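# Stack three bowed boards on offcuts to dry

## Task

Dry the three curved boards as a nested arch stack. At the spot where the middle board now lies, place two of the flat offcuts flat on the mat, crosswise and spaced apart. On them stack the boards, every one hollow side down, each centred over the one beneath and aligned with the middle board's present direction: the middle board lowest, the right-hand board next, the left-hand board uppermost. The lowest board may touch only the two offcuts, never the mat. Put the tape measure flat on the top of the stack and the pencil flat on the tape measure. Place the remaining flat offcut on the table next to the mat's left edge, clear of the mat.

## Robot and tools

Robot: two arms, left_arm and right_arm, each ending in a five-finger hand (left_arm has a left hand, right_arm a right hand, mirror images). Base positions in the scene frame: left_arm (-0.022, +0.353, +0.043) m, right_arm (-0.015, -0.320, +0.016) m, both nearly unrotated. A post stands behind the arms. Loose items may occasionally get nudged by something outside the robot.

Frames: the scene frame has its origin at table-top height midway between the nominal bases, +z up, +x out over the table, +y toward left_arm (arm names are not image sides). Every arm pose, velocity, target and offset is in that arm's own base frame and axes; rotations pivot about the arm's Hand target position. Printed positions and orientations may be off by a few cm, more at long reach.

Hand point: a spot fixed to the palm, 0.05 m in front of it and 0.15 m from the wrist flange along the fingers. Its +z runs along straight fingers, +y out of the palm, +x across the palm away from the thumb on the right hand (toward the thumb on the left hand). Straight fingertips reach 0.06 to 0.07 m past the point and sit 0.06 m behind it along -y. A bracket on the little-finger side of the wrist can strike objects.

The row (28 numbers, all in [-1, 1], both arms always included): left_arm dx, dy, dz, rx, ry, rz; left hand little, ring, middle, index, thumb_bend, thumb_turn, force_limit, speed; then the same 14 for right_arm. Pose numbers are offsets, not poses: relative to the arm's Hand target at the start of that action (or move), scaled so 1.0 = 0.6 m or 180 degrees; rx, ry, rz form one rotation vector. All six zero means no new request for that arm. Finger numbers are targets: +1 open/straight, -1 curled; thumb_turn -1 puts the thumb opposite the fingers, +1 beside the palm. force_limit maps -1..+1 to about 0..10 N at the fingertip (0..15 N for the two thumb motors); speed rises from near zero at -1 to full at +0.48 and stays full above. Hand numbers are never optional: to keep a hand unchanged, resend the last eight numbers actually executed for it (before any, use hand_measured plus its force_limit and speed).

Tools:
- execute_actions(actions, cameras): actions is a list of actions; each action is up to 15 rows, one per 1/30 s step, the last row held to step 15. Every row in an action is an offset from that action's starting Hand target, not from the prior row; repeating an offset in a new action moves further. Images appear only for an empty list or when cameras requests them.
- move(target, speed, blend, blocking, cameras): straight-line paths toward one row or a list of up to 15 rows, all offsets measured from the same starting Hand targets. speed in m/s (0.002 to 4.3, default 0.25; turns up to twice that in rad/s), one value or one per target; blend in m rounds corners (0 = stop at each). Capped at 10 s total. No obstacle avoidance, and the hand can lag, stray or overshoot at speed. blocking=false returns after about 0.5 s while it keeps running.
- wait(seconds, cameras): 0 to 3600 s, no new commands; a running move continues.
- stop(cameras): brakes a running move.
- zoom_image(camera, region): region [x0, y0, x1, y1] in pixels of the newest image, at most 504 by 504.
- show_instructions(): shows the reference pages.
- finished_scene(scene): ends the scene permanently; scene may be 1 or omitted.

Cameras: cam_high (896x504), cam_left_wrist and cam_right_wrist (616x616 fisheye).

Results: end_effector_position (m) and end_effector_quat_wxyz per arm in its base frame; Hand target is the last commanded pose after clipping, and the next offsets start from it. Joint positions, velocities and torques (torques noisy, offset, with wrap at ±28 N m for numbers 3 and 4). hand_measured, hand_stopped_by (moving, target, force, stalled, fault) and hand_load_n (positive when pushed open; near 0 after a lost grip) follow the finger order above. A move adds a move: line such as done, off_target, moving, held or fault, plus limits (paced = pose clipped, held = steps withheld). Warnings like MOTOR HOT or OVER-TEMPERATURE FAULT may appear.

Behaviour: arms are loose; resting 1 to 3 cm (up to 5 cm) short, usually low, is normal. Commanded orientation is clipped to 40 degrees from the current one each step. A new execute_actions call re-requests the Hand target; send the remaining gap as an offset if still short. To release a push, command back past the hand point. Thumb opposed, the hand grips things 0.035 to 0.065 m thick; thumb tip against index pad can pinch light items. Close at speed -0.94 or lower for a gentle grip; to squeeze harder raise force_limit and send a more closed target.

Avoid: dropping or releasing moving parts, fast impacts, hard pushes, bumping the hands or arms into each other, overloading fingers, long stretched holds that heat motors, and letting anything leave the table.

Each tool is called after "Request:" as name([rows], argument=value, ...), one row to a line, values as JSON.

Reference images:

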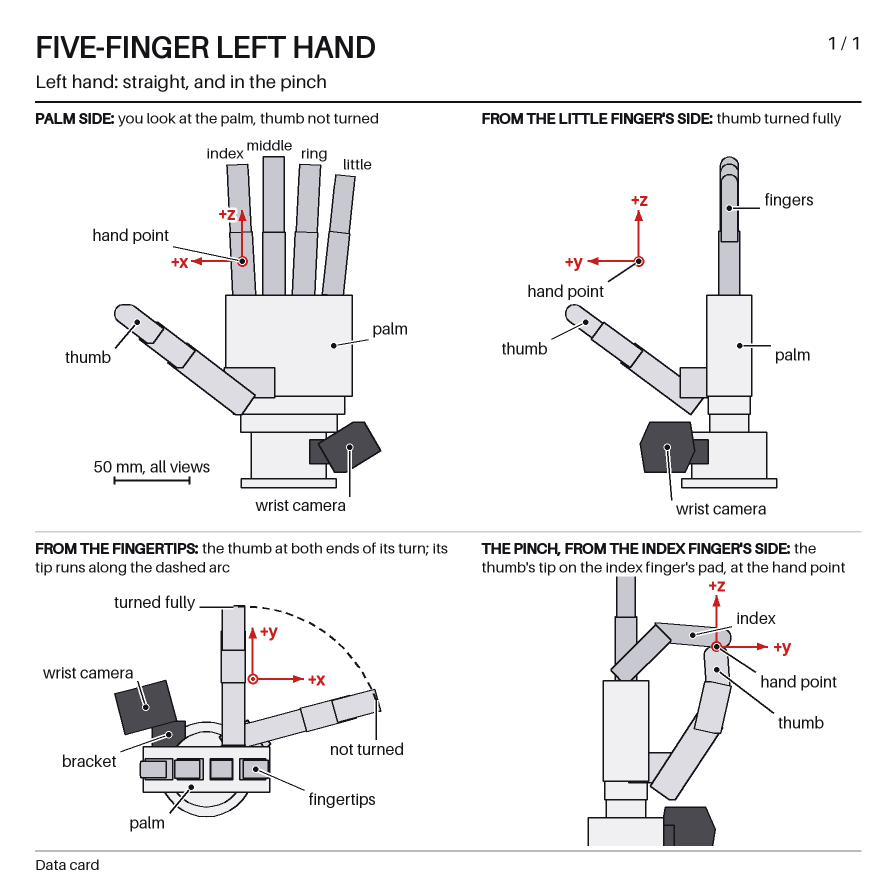

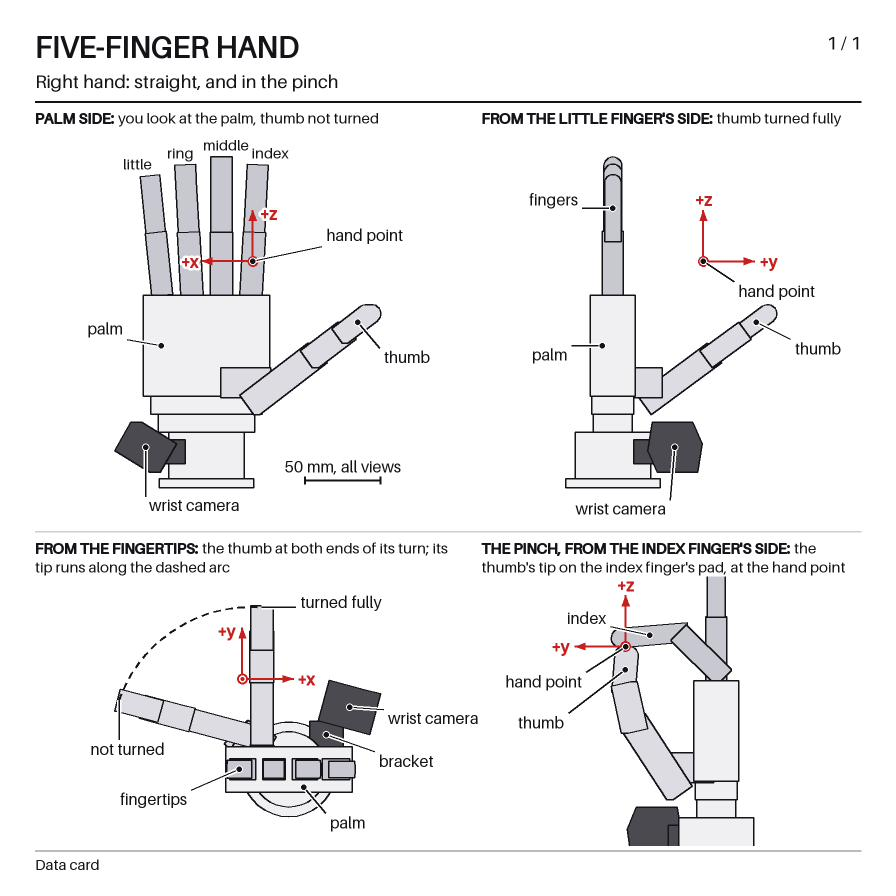

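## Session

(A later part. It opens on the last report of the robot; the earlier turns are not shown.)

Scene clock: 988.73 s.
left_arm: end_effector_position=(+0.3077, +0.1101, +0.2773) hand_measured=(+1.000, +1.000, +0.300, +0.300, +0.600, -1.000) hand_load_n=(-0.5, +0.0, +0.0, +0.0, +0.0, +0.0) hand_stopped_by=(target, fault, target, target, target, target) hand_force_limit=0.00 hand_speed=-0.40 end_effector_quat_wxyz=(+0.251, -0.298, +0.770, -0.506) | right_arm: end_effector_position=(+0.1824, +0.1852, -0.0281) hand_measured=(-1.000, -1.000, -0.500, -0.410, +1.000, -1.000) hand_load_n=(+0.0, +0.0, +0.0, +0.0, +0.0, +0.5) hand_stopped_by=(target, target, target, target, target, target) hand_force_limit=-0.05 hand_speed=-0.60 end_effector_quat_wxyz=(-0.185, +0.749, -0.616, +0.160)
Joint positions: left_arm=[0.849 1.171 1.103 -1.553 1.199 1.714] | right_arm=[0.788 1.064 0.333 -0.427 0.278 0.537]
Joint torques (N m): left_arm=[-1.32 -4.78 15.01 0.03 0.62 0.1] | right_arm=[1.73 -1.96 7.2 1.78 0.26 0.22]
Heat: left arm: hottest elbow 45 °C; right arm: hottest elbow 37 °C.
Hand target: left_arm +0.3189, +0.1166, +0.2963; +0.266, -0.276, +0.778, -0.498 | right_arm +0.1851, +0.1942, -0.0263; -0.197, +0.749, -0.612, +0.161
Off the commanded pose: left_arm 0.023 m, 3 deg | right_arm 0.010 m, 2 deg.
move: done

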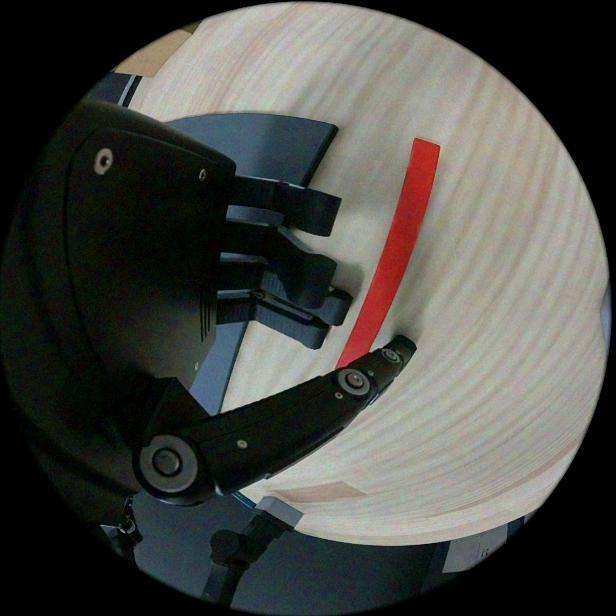

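Request:
move([
  [0,0,0,0,0,0,1,1,0.3,0.3,0.6,-1,0.0,-0.4,0,0.0,-0.009,0,0,0,-1,-1,-0.5,-0.41,1,-1,-0.05,-0.6],
], speed=0.03, cameras=["cam_right_wrist"])

Request:
zoom_image(camera="cam_right_wrist", region=[260, 130, 480, 380])

Scene clock: 990.50 s.
left_arm: end_effector_position=(+0.3077, +0.1101, +0.2773) hand_measured=(+1.000, +1.000, +0.300, +0.300, +0.600, -1.000) hand_load_n=(+0.0, +0.0, +0.0, +0.0, +0.0, +0.0) hand_stopped_by=(target, fault, target, target, target, target) hand_force_limit=0.00 hand_speed=-0.40 end_effector_quat_wxyz=(+0.251, -0.298, +0.770, -0.506) | right_arm: end_effector_position=(+0.1837, +0.1863, -0.0287) hand_measured=(-1.000, -1.000, -0.500, -0.410, +1.000, -1.000) hand_load_n=(+0.0, +0.0, -2.0, -3.0, +0.0, +0.0) hand_stopped_by=(target, target, target, target, target, target) hand_force_limit=-0.05 hand_speed=-0.60 end_effector_quat_wxyz=(-0.188, +0.750, -0.613, +0.161)
Joint positions: left_arm=[0.849 1.171 1.103 -1.553 1.199 1.714] | right_arm=[0.79 1.069 0.332 -0.413 0.28 0.529]
Joint torques (N m): left_arm=[-0.91 -5.13 14.99 0.31 0.64 0.09] | right_arm=[1.73 -1.14 6.61 2.28 0.25 0.22]
Heat: left arm: hottest elbow 45 °C; right arm: hottest elbow 37 °C.
Hand target: left_arm +0.3189, +0.1166, +0.2963; +0.266, -0.276, +0.778, -0.498 | right_arm +0.1851, +0.1942, -0.0317; -0.197, +0.749, -0.612, +0.161
Off the commanded pose: left_arm 0.023 m, 3 deg | right_arm 0.009 m, 1 deg.
move: done

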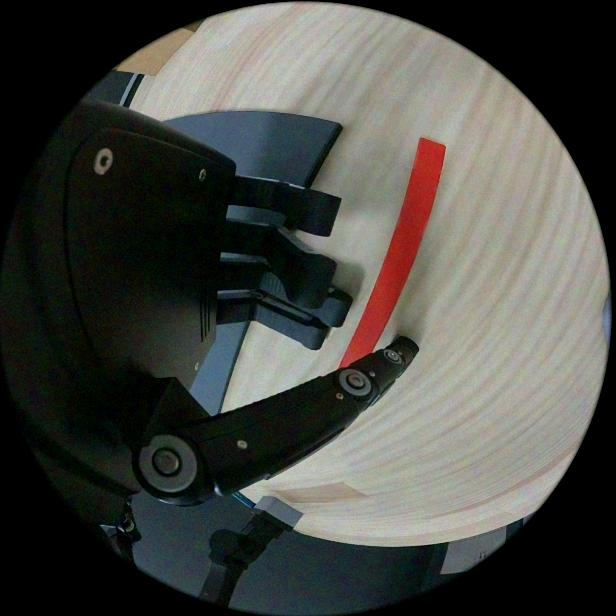

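Scaled by 2.016 from the camera's image (finer frame: 880x880).

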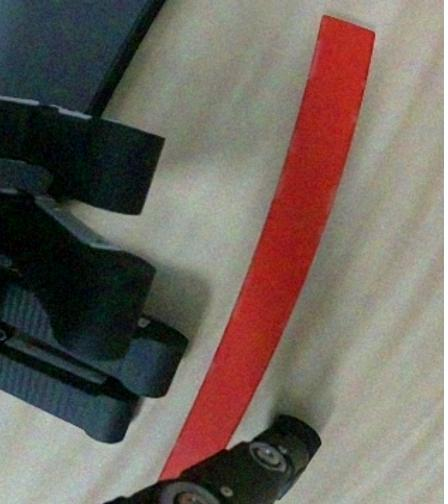

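Request:
move([
  [0,0,0,0,0,0,1,1,0.3,0.3,0.6,-1,0.0,-0.4,0,0.0,0.003,0,0,0,-1,-1,-0.5,-0.41,0.4,-1,-0.2,-0.88],
], speed=0.03, cameras=["cam_right_wrist"])

Request:
zoom_image(camera="cam_right_wrist", region=[260, 130, 480, 380])

Scene clock: 992.03 s.
left_arm: end_effector_position=(+0.3077, +0.1101, +0.2773) hand_measured=(+1.000, +1.000, +0.300, +0.300, +0.600, -1.000) hand_load_n=(+0.0, +0.0, +0.0, +0.0, +0.0, +0.0) hand_stopped_by=(target, fault, target, target, target, target) hand_force_limit=0.00 hand_speed=-0.40 end_effector_quat_wxyz=(+0.251, -0.298, +0.770, -0.506) | right_arm: end_effector_position=(+0.1837, +0.1863, -0.0287) hand_measured=(-1.000, -1.000, -0.500, -0.410, +0.954, -1.000) hand_load_n=(+0.0, +0.0, -1.5, -2.5, +5.5, +0.0) hand_stopped_by=(target, target, target, target, force, target) hand_force_limit=-0.20 hand_speed=-0.88 end_effector_quat_wxyz=(-0.188, +0.750, -0.613, +0.161)
Joint positions: left_arm=[0.849 1.171 1.103 -1.553 1.199 1.714] | right_arm=[0.79 1.069 0.332 -0.413 0.28 0.529]
Joint torques (N m): left_arm=[-0.91 -4.78 14.94 0.16 0.63 0.11] | right_arm=[1.85 -1.49 6.89 1.96 0.26 0.21]
Heat: left arm: hottest elbow 45 °C; right arm: hottest elbow 37 °C.
Hand target: left_arm +0.3189, +0.1166, +0.2963; +0.266, -0.276, +0.778, -0.498 | right_arm +0.1851, +0.1942, -0.0299; -0.197, +0.749, -0.612, +0.161
Off the commanded pose: left_arm 0.023 m, 3 deg | right_arm 0.008 m, 1 deg.
move: done

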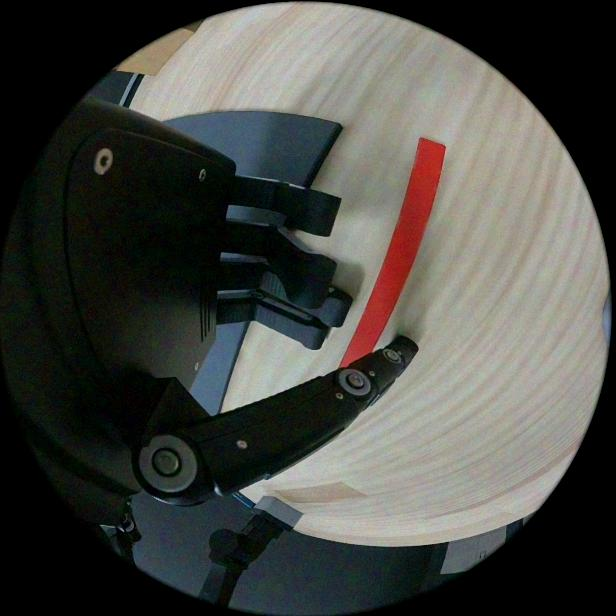

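Scaled by 2.016 from the camera's image (finer frame: 880x880).

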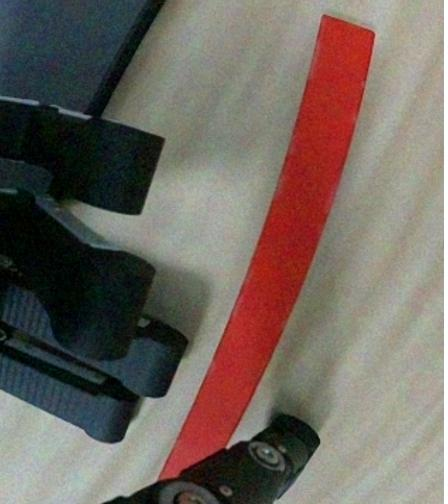

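Request:
move([
  [0,0,0,0,0,0,1,1,0.3,0.3,0.6,-1,0.0,-0.4,0,0.0,0.025,-0.0032,0.0164,0,-1,-1,-0.5,-0.42,1,-1,-0.2,-0.7],
  [0,0,0,0,0,0,1,1,0.3,0.3,0.6,-1,0.0,-0.4,0,0.0,0.003,-0.0032,0.0164,0,-1,-1,-0.5,-0.42,1,-1,-0.2,-0.7],
], speed=0.03, cameras=["cam_right_wrist"])

Request:
zoom_image(camera="cam_right_wrist", region=[260, 130, 480, 380])

Scene clock: 995.50 s.
left_arm: end_effector_position=(+0.3077, +0.1101, +0.2773) hand_measured=(+1.000, +1.000, +0.300, +0.300, +0.600, -1.000) hand_load_n=(+0.0, +0.0, -0.5, +0.0, +0.0, +0.5) hand_stopped_by=(target, fault, target, target, target, target) hand_force_limit=0.00 hand_speed=-0.40 end_effector_quat_wxyz=(+0.251, -0.298, +0.770, -0.506) | right_arm: end_effector_position=(+0.1725, +0.1847, -0.0311) hand_measured=(-1.000, -1.000, -0.500, -0.420, +1.000, -1.000) hand_load_n=(+0.0, +0.0, +0.0, -9.0, +0.0, +0.0) hand_stopped_by=(target, target, target, target, target, target) hand_force_limit=-0.20 hand_speed=-0.70 end_effector_quat_wxyz=(-0.166, +0.760, -0.612, +0.143)
Joint positions: left_arm=[0.849 1.171 1.103 -1.553 1.199 1.714] | right_arm=[0.79 1.083 0.344 -0.462 0.246 0.529]
Joint torques (N m): left_arm=[-0.67 -4.6 14.9 0.16 0.65 0.11] | right_arm=[-0.32 -0.79 8.54 1.92 0.06 0.09]
Heat: left arm: hottest elbow 45 °C; right arm: hottest elbow 37 °C.
Hand target: left_arm +0.3189, +0.1166, +0.2963; +0.266, -0.276, +0.778, -0.498 | right_arm +0.1851, +0.1942, -0.0281; -0.178, +0.754, -0.616, +0.145
Off the commanded pose: left_arm 0.023 m, 3 deg | right_arm 0.016 m, 2 deg.
move: off_target (right_arm)

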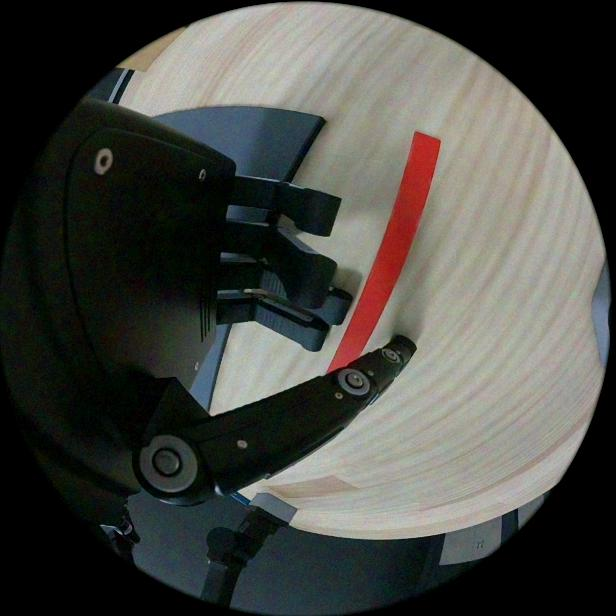

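Scaled by 2.016 from the camera's image (finer frame: 880x880).

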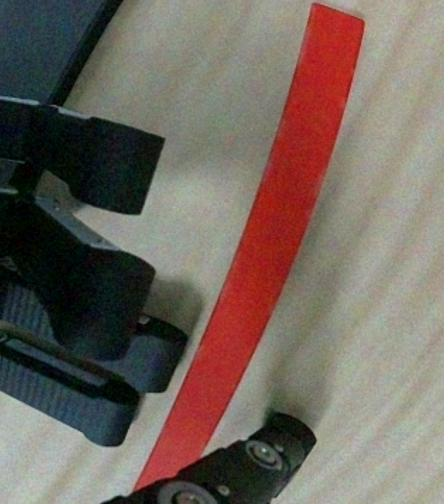

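Request:
move([
  [0,0,0,0,0,0,1,1,0.3,0.3,0.6,-1,0.0,-0.4,0.008,0.0,0.02,0,0,0,-1,-1,-0.5,-0.45,1,-1,-0.2,-0.7],
], speed=0.03, cameras=["cam_right_wrist"])

Request:
zoom_image(camera="cam_right_wrist", region=[260, 130, 480, 380])

Scene clock: 997.17 s.
left_arm: end_effector_position=(+0.3077, +0.1101, +0.2773) hand_measured=(+1.000, +1.000, +0.300, +0.300, +0.600, -1.000) hand_load_n=(+0.0, +0.0, +0.0, +0.5, +0.0, +0.0) hand_stopped_by=(target, fault, target, target, target, target) hand_force_limit=0.00 hand_speed=-0.40 end_effector_quat_wxyz=(+0.251, -0.298, +0.770, -0.506) | right_arm: end_effector_position=(+0.1722, +0.1850, -0.0309) hand_measured=(-1.000, -1.000, -0.500, -0.450, +1.000, -1.000) hand_load_n=(+0.0, +0.0, +0.0, +0.0, +0.0, +0.0) hand_stopped_by=(target, target, target, target, target, target) hand_force_limit=-0.20 hand_speed=-0.70 end_effector_quat_wxyz=(-0.163, +0.759, -0.615, +0.140)
Joint positions: left_arm=[0.849 1.171 1.103 -1.553 1.199 1.714] | right_arm=[0.788 1.087 0.349 -0.47 0.243 0.535]
Joint torques (N m): left_arm=[-1.03 -5.07 14.91 0.34 0.64 0.09] | right_arm=[-0.73 -2.84 10.32 0.49 0.02 -0.02]
Heat: left arm: hottest elbow 45 °C; right arm: hottest elbow 37 °C.
Hand target: left_arm +0.3189, +0.1166, +0.2963; +0.266, -0.276, +0.778, -0.498 | right_arm +0.1899, +0.1942, -0.0161; -0.178, +0.754, -0.616, +0.145
Off the commanded pose: left_arm 0.023 m, 3 deg | right_arm 0.025 m, 2 deg.
move: off_target (right_arm)

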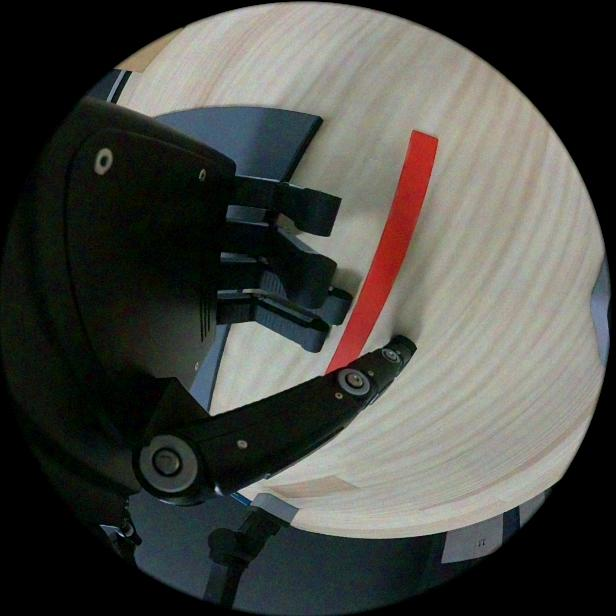

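Scaled by 2.016 from the camera's image (finer frame: 880x880).

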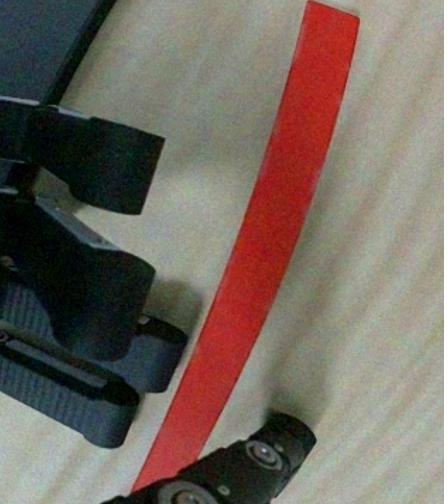

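Request:
move([
  [0,0,0,0,0,0,1,1,0.3,0.3,0.6,-1,0.0,-0.4,0.0,0.0,0.0,0,0,0,-1,-1,-0.5,-0.45,0.4,-1,-0.2,-0.88],
], speed=0.03, cameras=["cam_right_wrist"])

Request:
zoom_image(camera="cam_right_wrist", region=[260, 130, 480, 380])

Scene clock: 999.33 s.
left_arm: end_effector_position=(+0.3077, +0.1101, +0.2773) hand_measured=(+1.000, +1.000, +0.300, +0.300, +0.600, -1.000) hand_load_n=(+0.0, +0.0, +0.0, +0.0, +0.0, +0.0) hand_stopped_by=(target, fault, target, target, target, target) hand_force_limit=0.00 hand_speed=-0.40 end_effector_quat_wxyz=(+0.251, -0.298, +0.770, -0.506) | right_arm: end_effector_position=(+0.1704, +0.1851, -0.0301) hand_measured=(-1.000, -1.000, -0.500, -0.450, +0.868, -1.000) hand_load_n=(+0.0, +0.0, +0.0, +0.0, +5.5, +0.0) hand_stopped_by=(target, target, target, target, force, target) hand_force_limit=-0.20 hand_speed=-0.88 end_effector_quat_wxyz=(-0.159, +0.762, -0.613, +0.137)
Joint positions: left_arm=[0.849 1.171 1.103 -1.553 1.199 1.714] | right_arm=[0.788 1.087 0.353 -0.482 0.235 0.53]
Joint torques (N m): left_arm=[-0.91 -5.13 14.94 0.24 0.66 0.08] | right_arm=[-0.73 -2.9 10.1 0.84 0.27 -0.01]
Heat: left arm: hottest elbow 46 °C; right arm: hottest elbow 37 °C.
Hand target: left_arm +0.3189, +0.1166, +0.2963; +0.266, -0.276, +0.778, -0.498 | right_arm +0.1899, +0.1942, -0.0161; -0.178, +0.754, -0.616, +0.145
Off the commanded pose: left_arm 0.023 m, 3 deg | right_arm 0.026 m, 2 deg.
move: done

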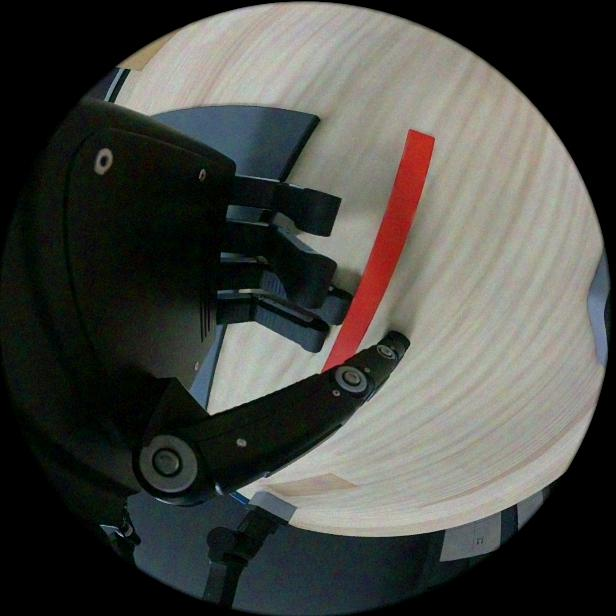

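Scaled by 2.016 from the camera's image (finer frame: 880x880).

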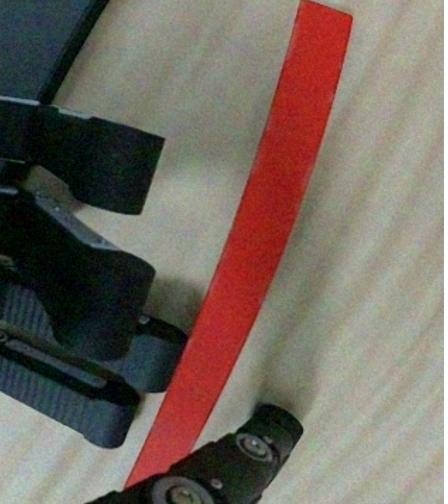

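Request:
move([
  [0,0,0,0,0,0,1,1,0.3,0.3,0.6,-1,0.0,-0.4,0.0,0.0,0.012,0,0,0,-1,-1,-0.5,-0.45,0.9,-1,-0.2,-0.7],
], speed=0.03, cameras=[])

Scene clock: 1000.80 s.
left_arm: end_effector_position=(+0.3077, +0.1101, +0.2773) hand_measured=(+1.000, +1.000, +0.300, +0.300, +0.600, -1.000) hand_load_n=(+0.0, +0.0, +0.0, +0.0, +0.0, +0.0) hand_stopped_by=(target, fault, target, target, target, target) hand_force_limit=0.00 hand_speed=-0.40 end_effector_quat_wxyz=(+0.251, -0.298, +0.770, -0.506) | right_arm: end_effector_position=(+0.1679, +0.1829, -0.0292) hand_measured=(-1.000, -1.000, -0.500, -0.450, +0.900, -1.000) hand_load_n=(+0.0, +0.0, +0.0, +0.0, +0.0, +0.0) hand_stopped_by=(target, target, target, target, target, target) hand_force_limit=-0.20 hand_speed=-0.70 end_effector_quat_wxyz=(-0.153, +0.762, -0.614, +0.136)
Joint positions: left_arm=[0.849 1.171 1.103 -1.553 1.199 1.714] | right_arm=[0.788 1.083 0.356 -0.503 0.235 0.534]
Joint torques (N m): left_arm=[-1.26 -4.78 14.94 0.16 0.66 0.07] | right_arm=[-0.62 -3.96 10.7 0.5 0.26 0]
Heat: left arm: hottest elbow 46 °C; right arm: hottest elbow 37 °C.
Hand target: left_arm +0.3189, +0.1166, +0.2963; +0.266, -0.276, +0.778, -0.498 | right_arm +0.1899, +0.1942, -0.0089; -0.178, +0.754, -0.616, +0.145
Off the commanded pose: left_arm 0.023 m, 3 deg | right_arm 0.032 m, 3 deg.
move: off_target (right_arm)

Request:
move([
  [0,0,0,0,0,0,1,1,0.3,0.3,0.6,-1,0.0,-0.4,0.0,0.0,0.04,0,0,0,-1,-1,-0.5,-0.45,1,-1,-0.2,-0.7],
  [0,0,0,0,0,0,1,1,0.3,0.3,0.6,-1,0.0,-0.4,-0.011,0.0,0.03,0,0,0,-1,-1,-0.5,-0.45,1,-1,-0.2,-0.7],
  [0,0,0,0,0,0,1,1,0.3,0.3,0.6,-1,0.0,-0.4,-0.011,0.0,-0.03,0,0,0,-1,-1,-0.5,-0.45,1,-1,-0.2,-0.7],
], speed=0.04, cameras=["cam_right_wrist"])

Request:
zoom_image(camera="cam_right_wrist", region=[260, 130, 480, 380])

Scene clock: 1006.10 s.
left_arm: end_effector_position=(+0.3077, +0.1101, +0.2773) hand_measured=(+1.000, +1.000, +0.300, +0.300, +0.600, -1.000) hand_load_n=(+0.0, +0.0, +0.0, +0.0, +0.0, +0.0) hand_stopped_by=(target, fault, target, target, target, target) hand_force_limit=0.00 hand_speed=-0.40 end_effector_quat_wxyz=(+0.251, -0.298, +0.770, -0.506) | right_arm: end_effector_position=(+0.1767, +0.1895, -0.0285) hand_measured=(-1.000, -1.000, -0.500, -0.450, +1.000, -1.000) hand_load_n=(+0.0, +0.0, +0.0, +0.0, +0.0, +0.0) hand_stopped_by=(target, target, target, target, target, target) hand_force_limit=-0.20 hand_speed=-0.70 end_effector_quat_wxyz=(-0.168, +0.758, -0.614, +0.141)
Joint positions: left_arm=[0.849 1.171 1.103 -1.553 1.199 1.714] | right_arm=[0.788 1.095 0.359 -0.462 0.243 0.534]
Joint torques (N m): left_arm=[-0.67 -4.6 14.99 0.29 0.64 0.09] | right_arm=[0.79 -2.37 7.24 1.68 0.25 0.16]
Heat: left arm: hottest elbow 46 °C; right arm: hottest elbow 38 °C.
Hand target: left_arm +0.3189, +0.1166, +0.2963; +0.266, -0.276, +0.778, -0.498 | right_arm +0.1833, +0.1942, -0.0269; -0.178, +0.754, -0.616, +0.145
Off the commanded pose: left_arm 0.023 m, 3 deg | right_arm 0.008 m, 1 deg.
move: done

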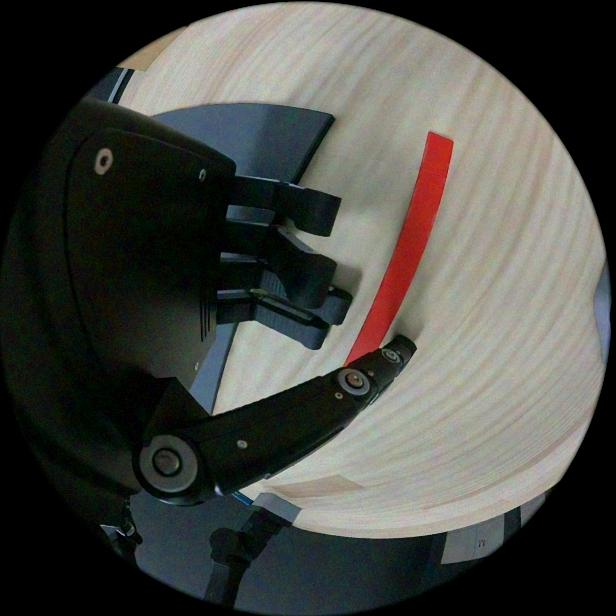

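Scaled by 2.016 from the camera's image (finer frame: 880x880).

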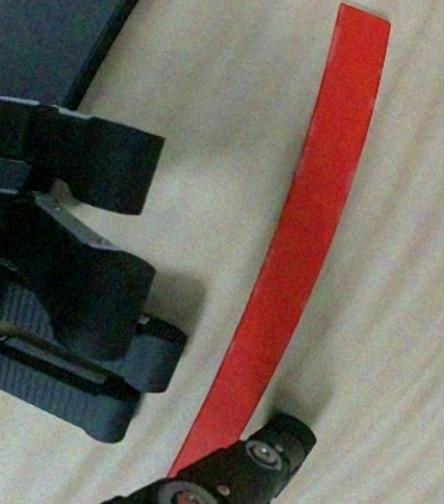

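Request:
move([
  [0,0,0,0,0,0,1,1,0.3,0.3,0.6,-1,0.0,-0.4,0.0,0.0,0.003,0,0,0,-1,-1,-0.5,-0.45,0.4,-1,-0.15,-0.88],
], speed=0.03, cameras=["cam_right_wrist"])

Request:
zoom_image(camera="cam_right_wrist", region=[260, 130, 480, 380])

Scene clock: 1008.63 s.
left_arm: end_effector_position=(+0.3077, +0.1101, +0.2773) hand_measured=(+1.000, +1.000, +0.300, +0.300, +0.600, -1.000) hand_load_n=(+0.0, +0.0, +0.0, +0.0, +0.0, +0.0) hand_stopped_by=(target, fault, target, target, target, target) hand_force_limit=0.00 hand_speed=-0.40 end_effector_quat_wxyz=(+0.251, -0.298, +0.770, -0.506) | right_arm: end_effector_position=(+0.1759, +0.1892, -0.0287) hand_measured=(-1.000, -1.000, -0.500, -0.450, +0.810, -1.000) hand_load_n=(+0.0, +0.0, +0.0, +0.0, +6.0, +0.5) hand_stopped_by=(target, target, target, target, force, target) hand_force_limit=-0.15 hand_speed=-0.88 end_effector_quat_wxyz=(-0.167, +0.761, -0.611, +0.140)
Joint positions: left_arm=[0.849 1.171 1.103 -1.553 1.199 1.714] | right_arm=[0.788 1.095 0.359 -0.464 0.24 0.526]
Joint torques (N m): left_arm=[-0.73 -4.72 14.9 0.2 0.61 0.13] | right_arm=[0.85 -2.61 7.43 1.33 0.35 0.16]
Heat: left arm: hottest elbow 46 °C; right arm: hottest elbow 37 °C.
Hand target: left_arm +0.3189, +0.1166, +0.2963; +0.266, -0.276, +0.778, -0.498 | right_arm +0.1833, +0.1942, -0.0251; -0.178, +0.754, -0.616, +0.145
Off the commanded pose: left_arm 0.023 m, 3 deg | right_arm 0.010 m, 2 deg.
move: done

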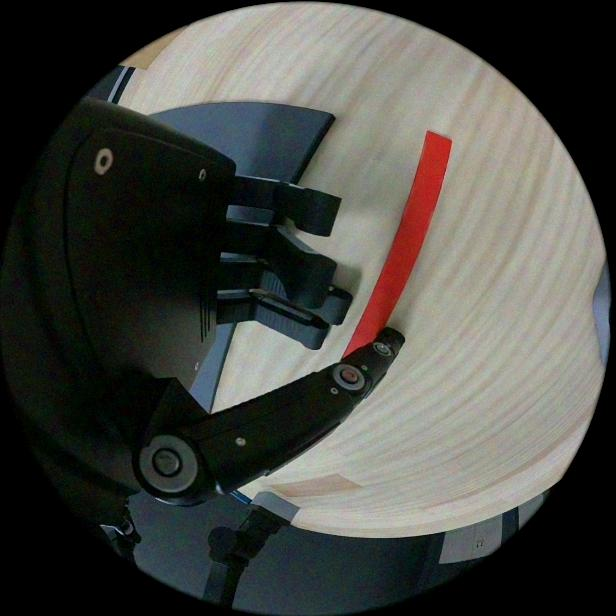

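Scaled by 2.016 from the camera's image (finer frame: 880x880).

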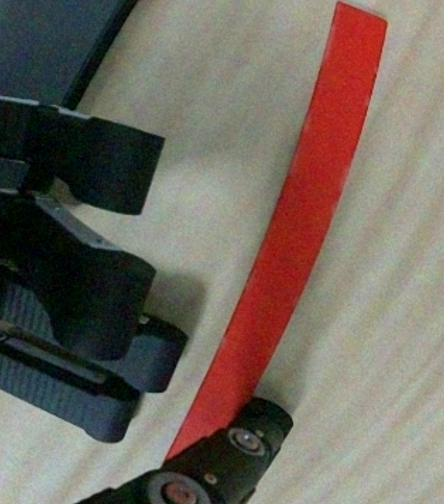

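Request:
move([
  [0,0,0,0,0,0,1,1,0.3,0.3,0.6,-1,0.0,-0.4,0.0,0.0,0.006,-0.001,0.005,0,-1,-1,-0.5,-0.45,0.39,-1,0.15,-0.88],
], speed=0.03, cameras=["cam_right_wrist"])

Request:
zoom_image(camera="cam_right_wrist", region=[260, 130, 480, 380])

Scene clock: 1011.57 s.
left_arm: end_effector_position=(+0.3077, +0.1101, +0.2773) hand_measured=(+1.000, +1.000, +0.300, +0.300, +0.600, -1.000) hand_load_n=(+0.0, +0.0, +0.0, +0.0, -0.5, +0.0) hand_stopped_by=(target, fault, target, target, target, target) hand_force_limit=0.00 hand_speed=-0.40 end_effector_quat_wxyz=(+0.251, -0.298, +0.770, -0.506) | right_arm: end_effector_position=(+0.1710, +0.1886, -0.0285) hand_measured=(-1.000, -1.000, -0.500, -0.450, +0.736, -1.000) hand_load_n=(+0.0, +0.0, +0.0, +0.0, +7.5, +0.0) hand_stopped_by=(target, target, target, target, force, target) hand_force_limit=0.15 hand_speed=-0.88 end_effector_quat_wxyz=(-0.162, +0.761, -0.614, +0.132)
Joint positions: left_arm=[0.849 1.171 1.103 -1.553 1.199 1.714] | right_arm=[0.788 1.09 0.359 -0.482 0.226 0.534]
Joint torques (N m): left_arm=[-1.32 -4.78 14.89 0.16 0.64 0.08] | right_arm=[0.26 -2.49 8.75 0.92 0.4 0.13]
Heat: left arm: hottest elbow 46 °C; right arm: hottest elbow 37 °C.
Hand target: left_arm +0.3189, +0.1166, +0.2963; +0.266, -0.276, +0.778, -0.498 | right_arm +0.1833, +0.1942, -0.0215; -0.172, +0.755, -0.617, +0.140
Off the commanded pose: left_arm 0.023 m, 3 deg | right_arm 0.015 m, 2 deg.
move: off_target (right_arm)

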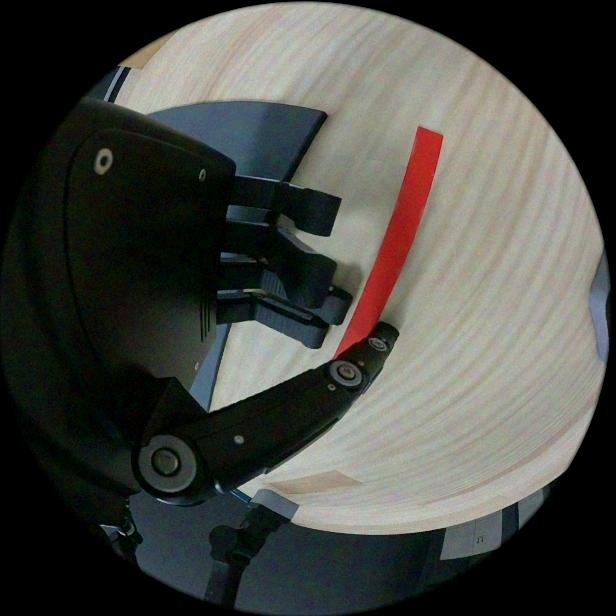

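Scaled by 2.016 from the camera's image (finer frame: 880x880).

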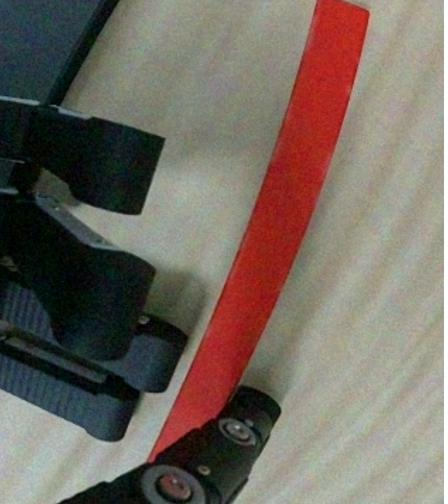

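Request:
move([
  [0,0,0,0,0,0,1,1,0.3,0.3,0.6,-1,0.0,-0.4,-0.01,0.0,0.004,-0.001,0.006,0,-1,-1,-0.5,-0.45,0.38,-1,0.2,-0.88],
], speed=0.03, cameras=["cam_right_wrist"])

Request:
zoom_image(camera="cam_right_wrist", region=[260, 130, 480, 380])

Scene clock: 1013.77 s.
left_arm: end_effector_position=(+0.3077, +0.1101, +0.2773) hand_measured=(+1.000, +1.000, +0.300, +0.300, +0.600, -1.000) hand_load_n=(+0.0, +0.0, +0.0, +0.0, +0.0, +0.0) hand_stopped_by=(target, fault, target, target, target, target) hand_force_limit=0.00 hand_speed=-0.40 end_effector_quat_wxyz=(+0.251, -0.298, +0.770, -0.506) | right_arm: end_effector_position=(+0.1651, +0.1861, -0.0271) hand_measured=(-1.000, -1.000, -0.500, -0.450, +0.610, -1.000) hand_load_n=(+0.0, +0.0, +0.0, +0.0, +8.5, +1.0) hand_stopped_by=(target, target, target, target, force, target) hand_force_limit=0.20 hand_speed=-0.88 end_effector_quat_wxyz=(-0.151, +0.762, -0.617, +0.125)
Joint positions: left_arm=[0.849 1.171 1.103 -1.553 1.199 1.714] | right_arm=[0.788 1.083 0.364 -0.519 0.215 0.543]
Joint torques (N m): left_arm=[-1.26 -5.13 15.04 0.23 0.63 0.09] | right_arm=[0.91 -2.67 8.88 1.02 0.56 0.16]
Heat: left arm: hottest elbow 47 °C; right arm: hottest elbow 37 °C.
Hand target: left_arm +0.3189, +0.1166, +0.2963; +0.266, -0.276, +0.778, -0.498 | right_arm +0.1773, +0.1942, -0.0191; -0.165, +0.757, -0.618, +0.134
Off the commanded pose: left_arm 0.023 m, 3 deg | right_arm 0.017 m, 2 deg.
move: off_target (right_arm)

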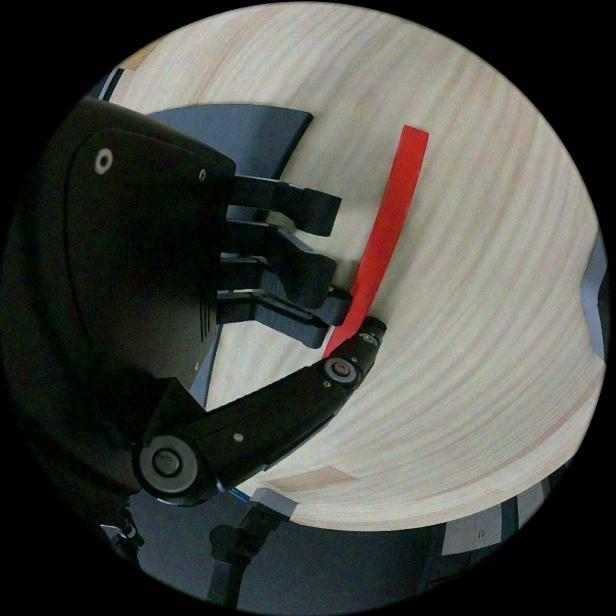

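Scaled by 2.016 from the camera's image (finer frame: 880x880).

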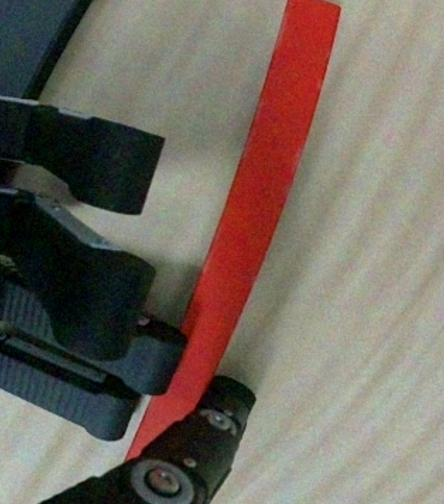

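Request:
move([
  [0,0,0,0,0,0,1,1,0.3,0.3,0.6,-1,0.0,-0.4,0.0,0.0,0.1,0,0,0,-1,-1,-0.5,-0.45,0.38,-1,0.2,-0.88],
], speed=0.05, cameras=["cam_right_wrist","cam_high"])

Request:
zoom_image(camera="cam_right_wrist", region=[260, 130, 480, 380])

Request:
zoom_image(camera="cam_high", region=[310, 110, 400, 200])

Scene clock: 1016.87 s.
left_arm: end_effector_position=(+0.3077, +0.1101, +0.2773) hand_measured=(+1.000, +1.000, +0.300, +0.300, +0.600, -1.000) hand_load_n=(+0.0, +0.0, +0.0, +0.0, +0.0, +0.0) hand_stopped_by=(target, fault, target, target, target, target) hand_force_limit=0.00 hand_speed=-0.40 end_effector_quat_wxyz=(+0.251, -0.298, +0.770, -0.506) | right_arm: end_effector_position=(+0.1604, +0.1791, +0.0174) hand_measured=(-1.000, -1.000, -0.500, -0.450, +0.608, -1.000) hand_load_n=(+0.0, +0.0, +0.0, +0.0, +0.0, +0.0) hand_stopped_by=(target, target, target, target, force, target) hand_force_limit=0.20 hand_speed=-0.88 end_effector_quat_wxyz=(-0.135, +0.763, -0.619, +0.128)
Joint positions: left_arm=[0.849 1.171 1.103 -1.553 1.199 1.714] | right_arm=[0.788 0.957 0.444 -0.756 0.225 0.547]
Joint torques (N m): left_arm=[-0.85 -4.72 14.94 0.16 0.64 0.11] | right_arm=[0.97 -3.19 11.99 0.43 0.25 0.12]
Heat: left arm: hottest elbow 47 °C; right arm: hottest elbow 37 °C.
Hand target: left_arm +0.3189, +0.1166, +0.2963; +0.266, -0.276, +0.778, -0.498 | right_arm +0.1773, +0.1942, +0.0409; -0.165, +0.757, -0.618, +0.134
Off the commanded pose: left_arm 0.023 m, 3 deg | right_arm 0.033 m, 4 deg.
move: off_target (right_arm)
Images, in order (width x height): cam_high 896x504, cam_right_wrist 616x616.

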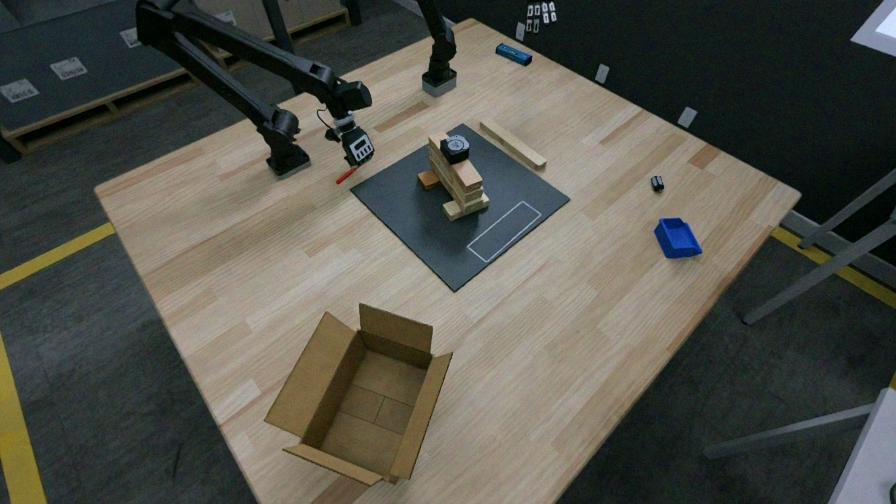

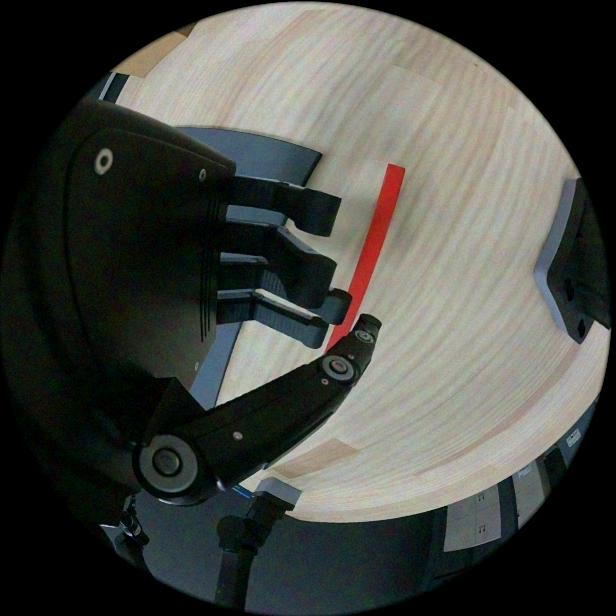

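Scaled by 2.016 from the camera's image (finer frame: 880x880).

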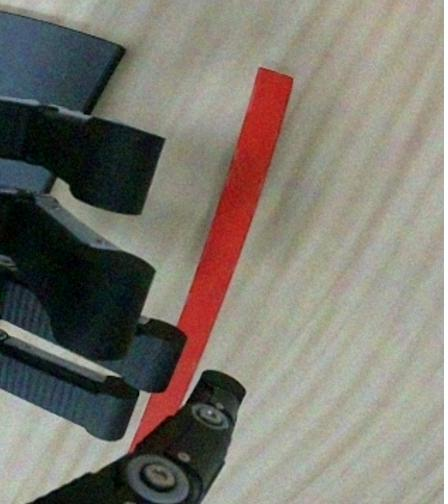

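Scaled by 5.600 from the camera's image (finer frame: 1280x720).

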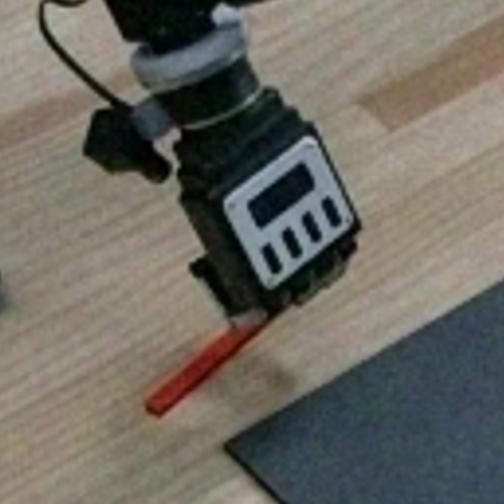

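Request:
move([
  [0,0,0,0,0,0,1,1,0.3,0.3,0.6,-1,0.0,-0.4,0.0,0.0,0.0,0,0,0,-1,-1,-0.5,-0.43,1,-1,0.2,-0.6],
  [0,0,0,0,0,0,1,1,0.3,0.3,0.6,-1,0.0,-0.4,-0.009,0.0,-0.08,0,0,0,-1,-1,-0.5,-0.43,1,-1,0.2,-0.6],
], speed=0.05, cameras=["cam_right_wrist"])

Request:
zoom_image(camera="cam_right_wrist", region=[260, 130, 480, 380])

Scene clock: 1023.33 s.
left_arm: end_effector_position=(+0.3077, +0.1101, +0.2773) hand_measured=(+1.000, +1.000, +0.300, +0.300, +0.600, -1.000) hand_load_n=(+0.0, +0.0, +0.0, +0.0, +0.0, +0.0) hand_stopped_by=(target, fault, target, target, target, target) hand_force_limit=0.00 hand_speed=-0.40 end_effector_quat_wxyz=(+0.251, -0.298, +0.770, -0.506) | right_arm: end_effector_position=(+0.1684, +0.1857, -0.0089) hand_measured=(-1.000, -1.000, -0.500, -0.430, +1.000, -1.000) hand_load_n=(+0.0, +0.0, +0.0, +0.0, +0.0, +0.0) hand_stopped_by=(target, target, target, target, target, target) hand_force_limit=0.20 hand_speed=-0.60 end_effector_quat_wxyz=(-0.153, +0.757, -0.622, +0.132)
Joint positions: left_arm=[0.849 1.171 1.103 -1.553 1.199 1.714] | right_arm=[0.788 1.028 0.393 -0.598 0.231 0.553]
Joint torques (N m): left_arm=[-1.26 -5.01 15.08 0.23 0.67 0.07] | right_arm=[1.61 -2.02 7.76 1.59 0.26 0.21]
Heat: left arm: hottest elbow 47 °C; right arm: hottest elbow 38 °C.
Hand target: left_arm +0.3189, +0.1166, +0.2963; +0.266, -0.276, +0.778, -0.498 | right_arm +0.1719, +0.1942, -0.0071; -0.165, +0.757, -0.618, +0.134
Off the commanded pose: left_arm 0.023 m, 3 deg | right_arm 0.009 m, 1 deg.
move: done

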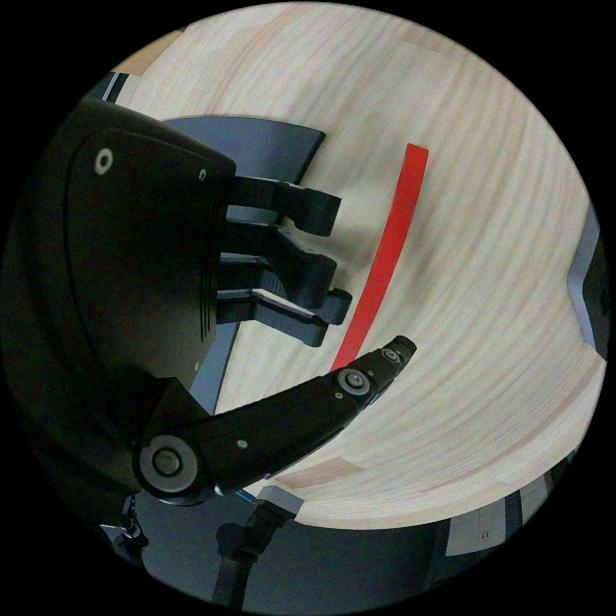

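Scaled by 2.016 from the camera's image (finer frame: 880x880).

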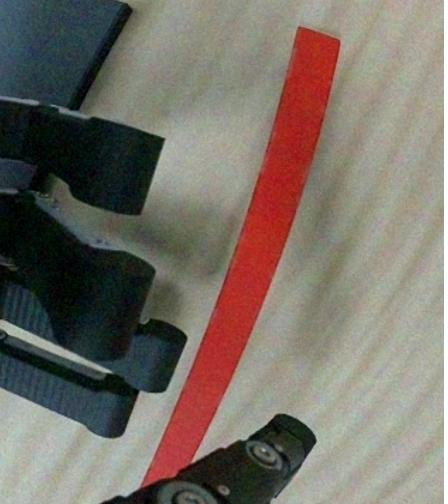

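Request:
move([
  [0,0,0,0,0,0,1,1,0.3,0.3,0.6,-1,0.0,-0.4,0,0.0,-0.037,0,0,0,-1,-1,-0.5,-0.43,1,-1,0.2,-0.6],
], speed=0.04, cameras=["cam_right_wrist"])

Request:
zoom_image(camera="cam_right_wrist", region=[260, 130, 480, 380])

Scene clock: 1025.33 s.
left_arm: end_effector_position=(+0.3077, +0.1101, +0.2773) hand_measured=(+1.000, +1.000, +0.300, +0.300, +0.600, -1.000) hand_load_n=(+0.0, -0.5, +0.0, +0.0, +0.0, +0.0) hand_stopped_by=(target, fault, target, target, target, target) hand_force_limit=0.00 hand_speed=-0.40 end_effector_quat_wxyz=(+0.251, -0.298, +0.770, -0.506) | right_arm: end_effector_position=(+0.1697, +0.1869, -0.0296) hand_measured=(-1.000, -1.000, -0.500, -0.430, +1.000, -1.000) hand_load_n=(+0.0, +0.0, +0.0, -0.5, +0.0, +0.0) hand_stopped_by=(target, target, target, target, target, target) hand_force_limit=0.20 hand_speed=-0.60 end_effector_quat_wxyz=(-0.155, +0.756, -0.622, +0.132)
Joint positions: left_arm=[0.849 1.171 1.103 -1.553 1.199 1.714] | right_arm=[0.788 1.095 0.361 -0.494 0.231 0.553]
Joint torques (N m): left_arm=[-0.91 -4.89 14.98 0.18 0.63 0.11] | right_arm=[1.61 -2.14 7.05 1.58 0.25 0.22]
Heat: left arm: hottest elbow 47 °C; right arm: hottest elbow 38 °C.
Hand target: left_arm +0.3189, +0.1166, +0.2963; +0.266, -0.276, +0.778, -0.498 | right_arm +0.1719, +0.1942, -0.0293; -0.165, +0.757, -0.618, +0.134
Off the commanded pose: left_arm 0.023 m, 3 deg | right_arm 0.008 m, 1 deg.
move: done

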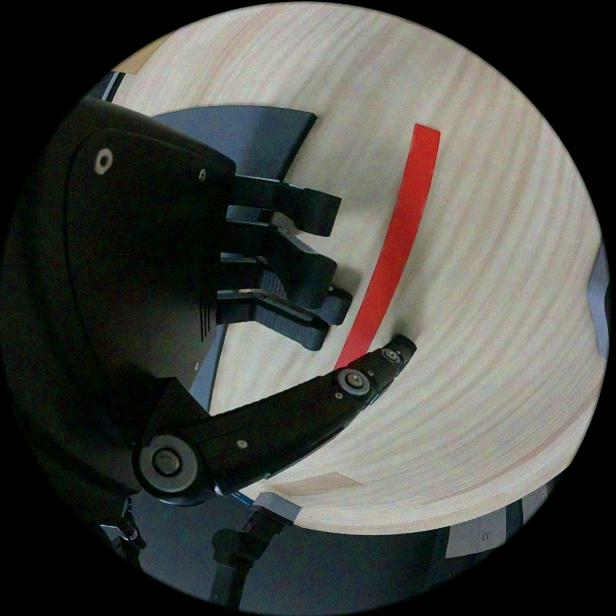

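Scaled by 2.016 from the camera's image (finer frame: 880x880).

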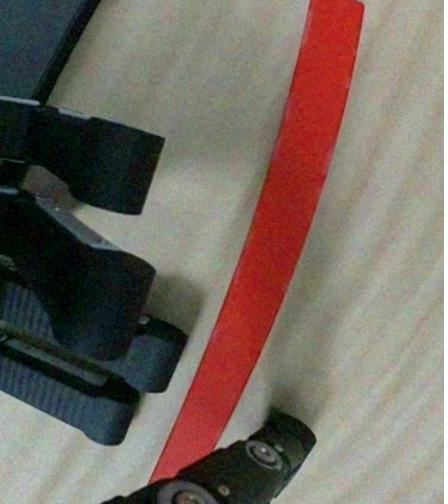

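Request:
move([
  [0,0,0,0,0,0,1,1,0.3,0.3,0.6,-1,0.0,-0.4,0,0.0,-0.006,0,0,0,-1,-1,-0.5,-0.43,1,-1,0.2,-0.6],
], speed=0.03, cameras=[])

Scene clock: 1026.63 s.
left_arm: end_effector_position=(+0.3077, +0.1101, +0.2773) hand_measured=(+1.000, +1.000, +0.300, +0.300, +0.600, -1.000) hand_load_n=(+0.0, +0.0, +0.0, +0.0, +0.0, +0.0) hand_stopped_by=(target, fault, target, target, target, target) hand_force_limit=0.00 hand_speed=-0.40 end_effector_quat_wxyz=(+0.251, -0.298, +0.770, -0.506) | right_arm: end_effector_position=(+0.1719, +0.1891, -0.0301) hand_measured=(-1.000, -1.000, -0.500, -0.430, +1.000, -1.000) hand_load_n=(+0.0, +0.0, +0.0, -3.0, +0.0, +0.0) hand_stopped_by=(target, target, target, target, target, target) hand_force_limit=0.20 hand_speed=-0.60 end_effector_quat_wxyz=(-0.160, +0.756, -0.621, +0.133)
Joint positions: left_arm=[0.849 1.171 1.103 -1.553 1.199 1.714] | right_arm=[0.788 1.101 0.361 -0.479 0.231 0.552]
Joint torques (N m): left_arm=[-1.03 -4.89 14.9 0.25 0.64 0.08] | right_arm=[1.61 -1.85 6.56 1.68 0.24 0.22]
Heat: left arm: hottest elbow 47 °C; right arm: hottest elbow 38 °C.
Hand target: left_arm +0.3189, +0.1166, +0.2963; +0.266, -0.276, +0.778, -0.498 | right_arm +0.1719, +0.1942, -0.0329; -0.165, +0.757, -0.618, +0.134
Off the commanded pose: left_arm 0.023 m, 3 deg | right_arm 0.006 m, 1 deg.
move: done


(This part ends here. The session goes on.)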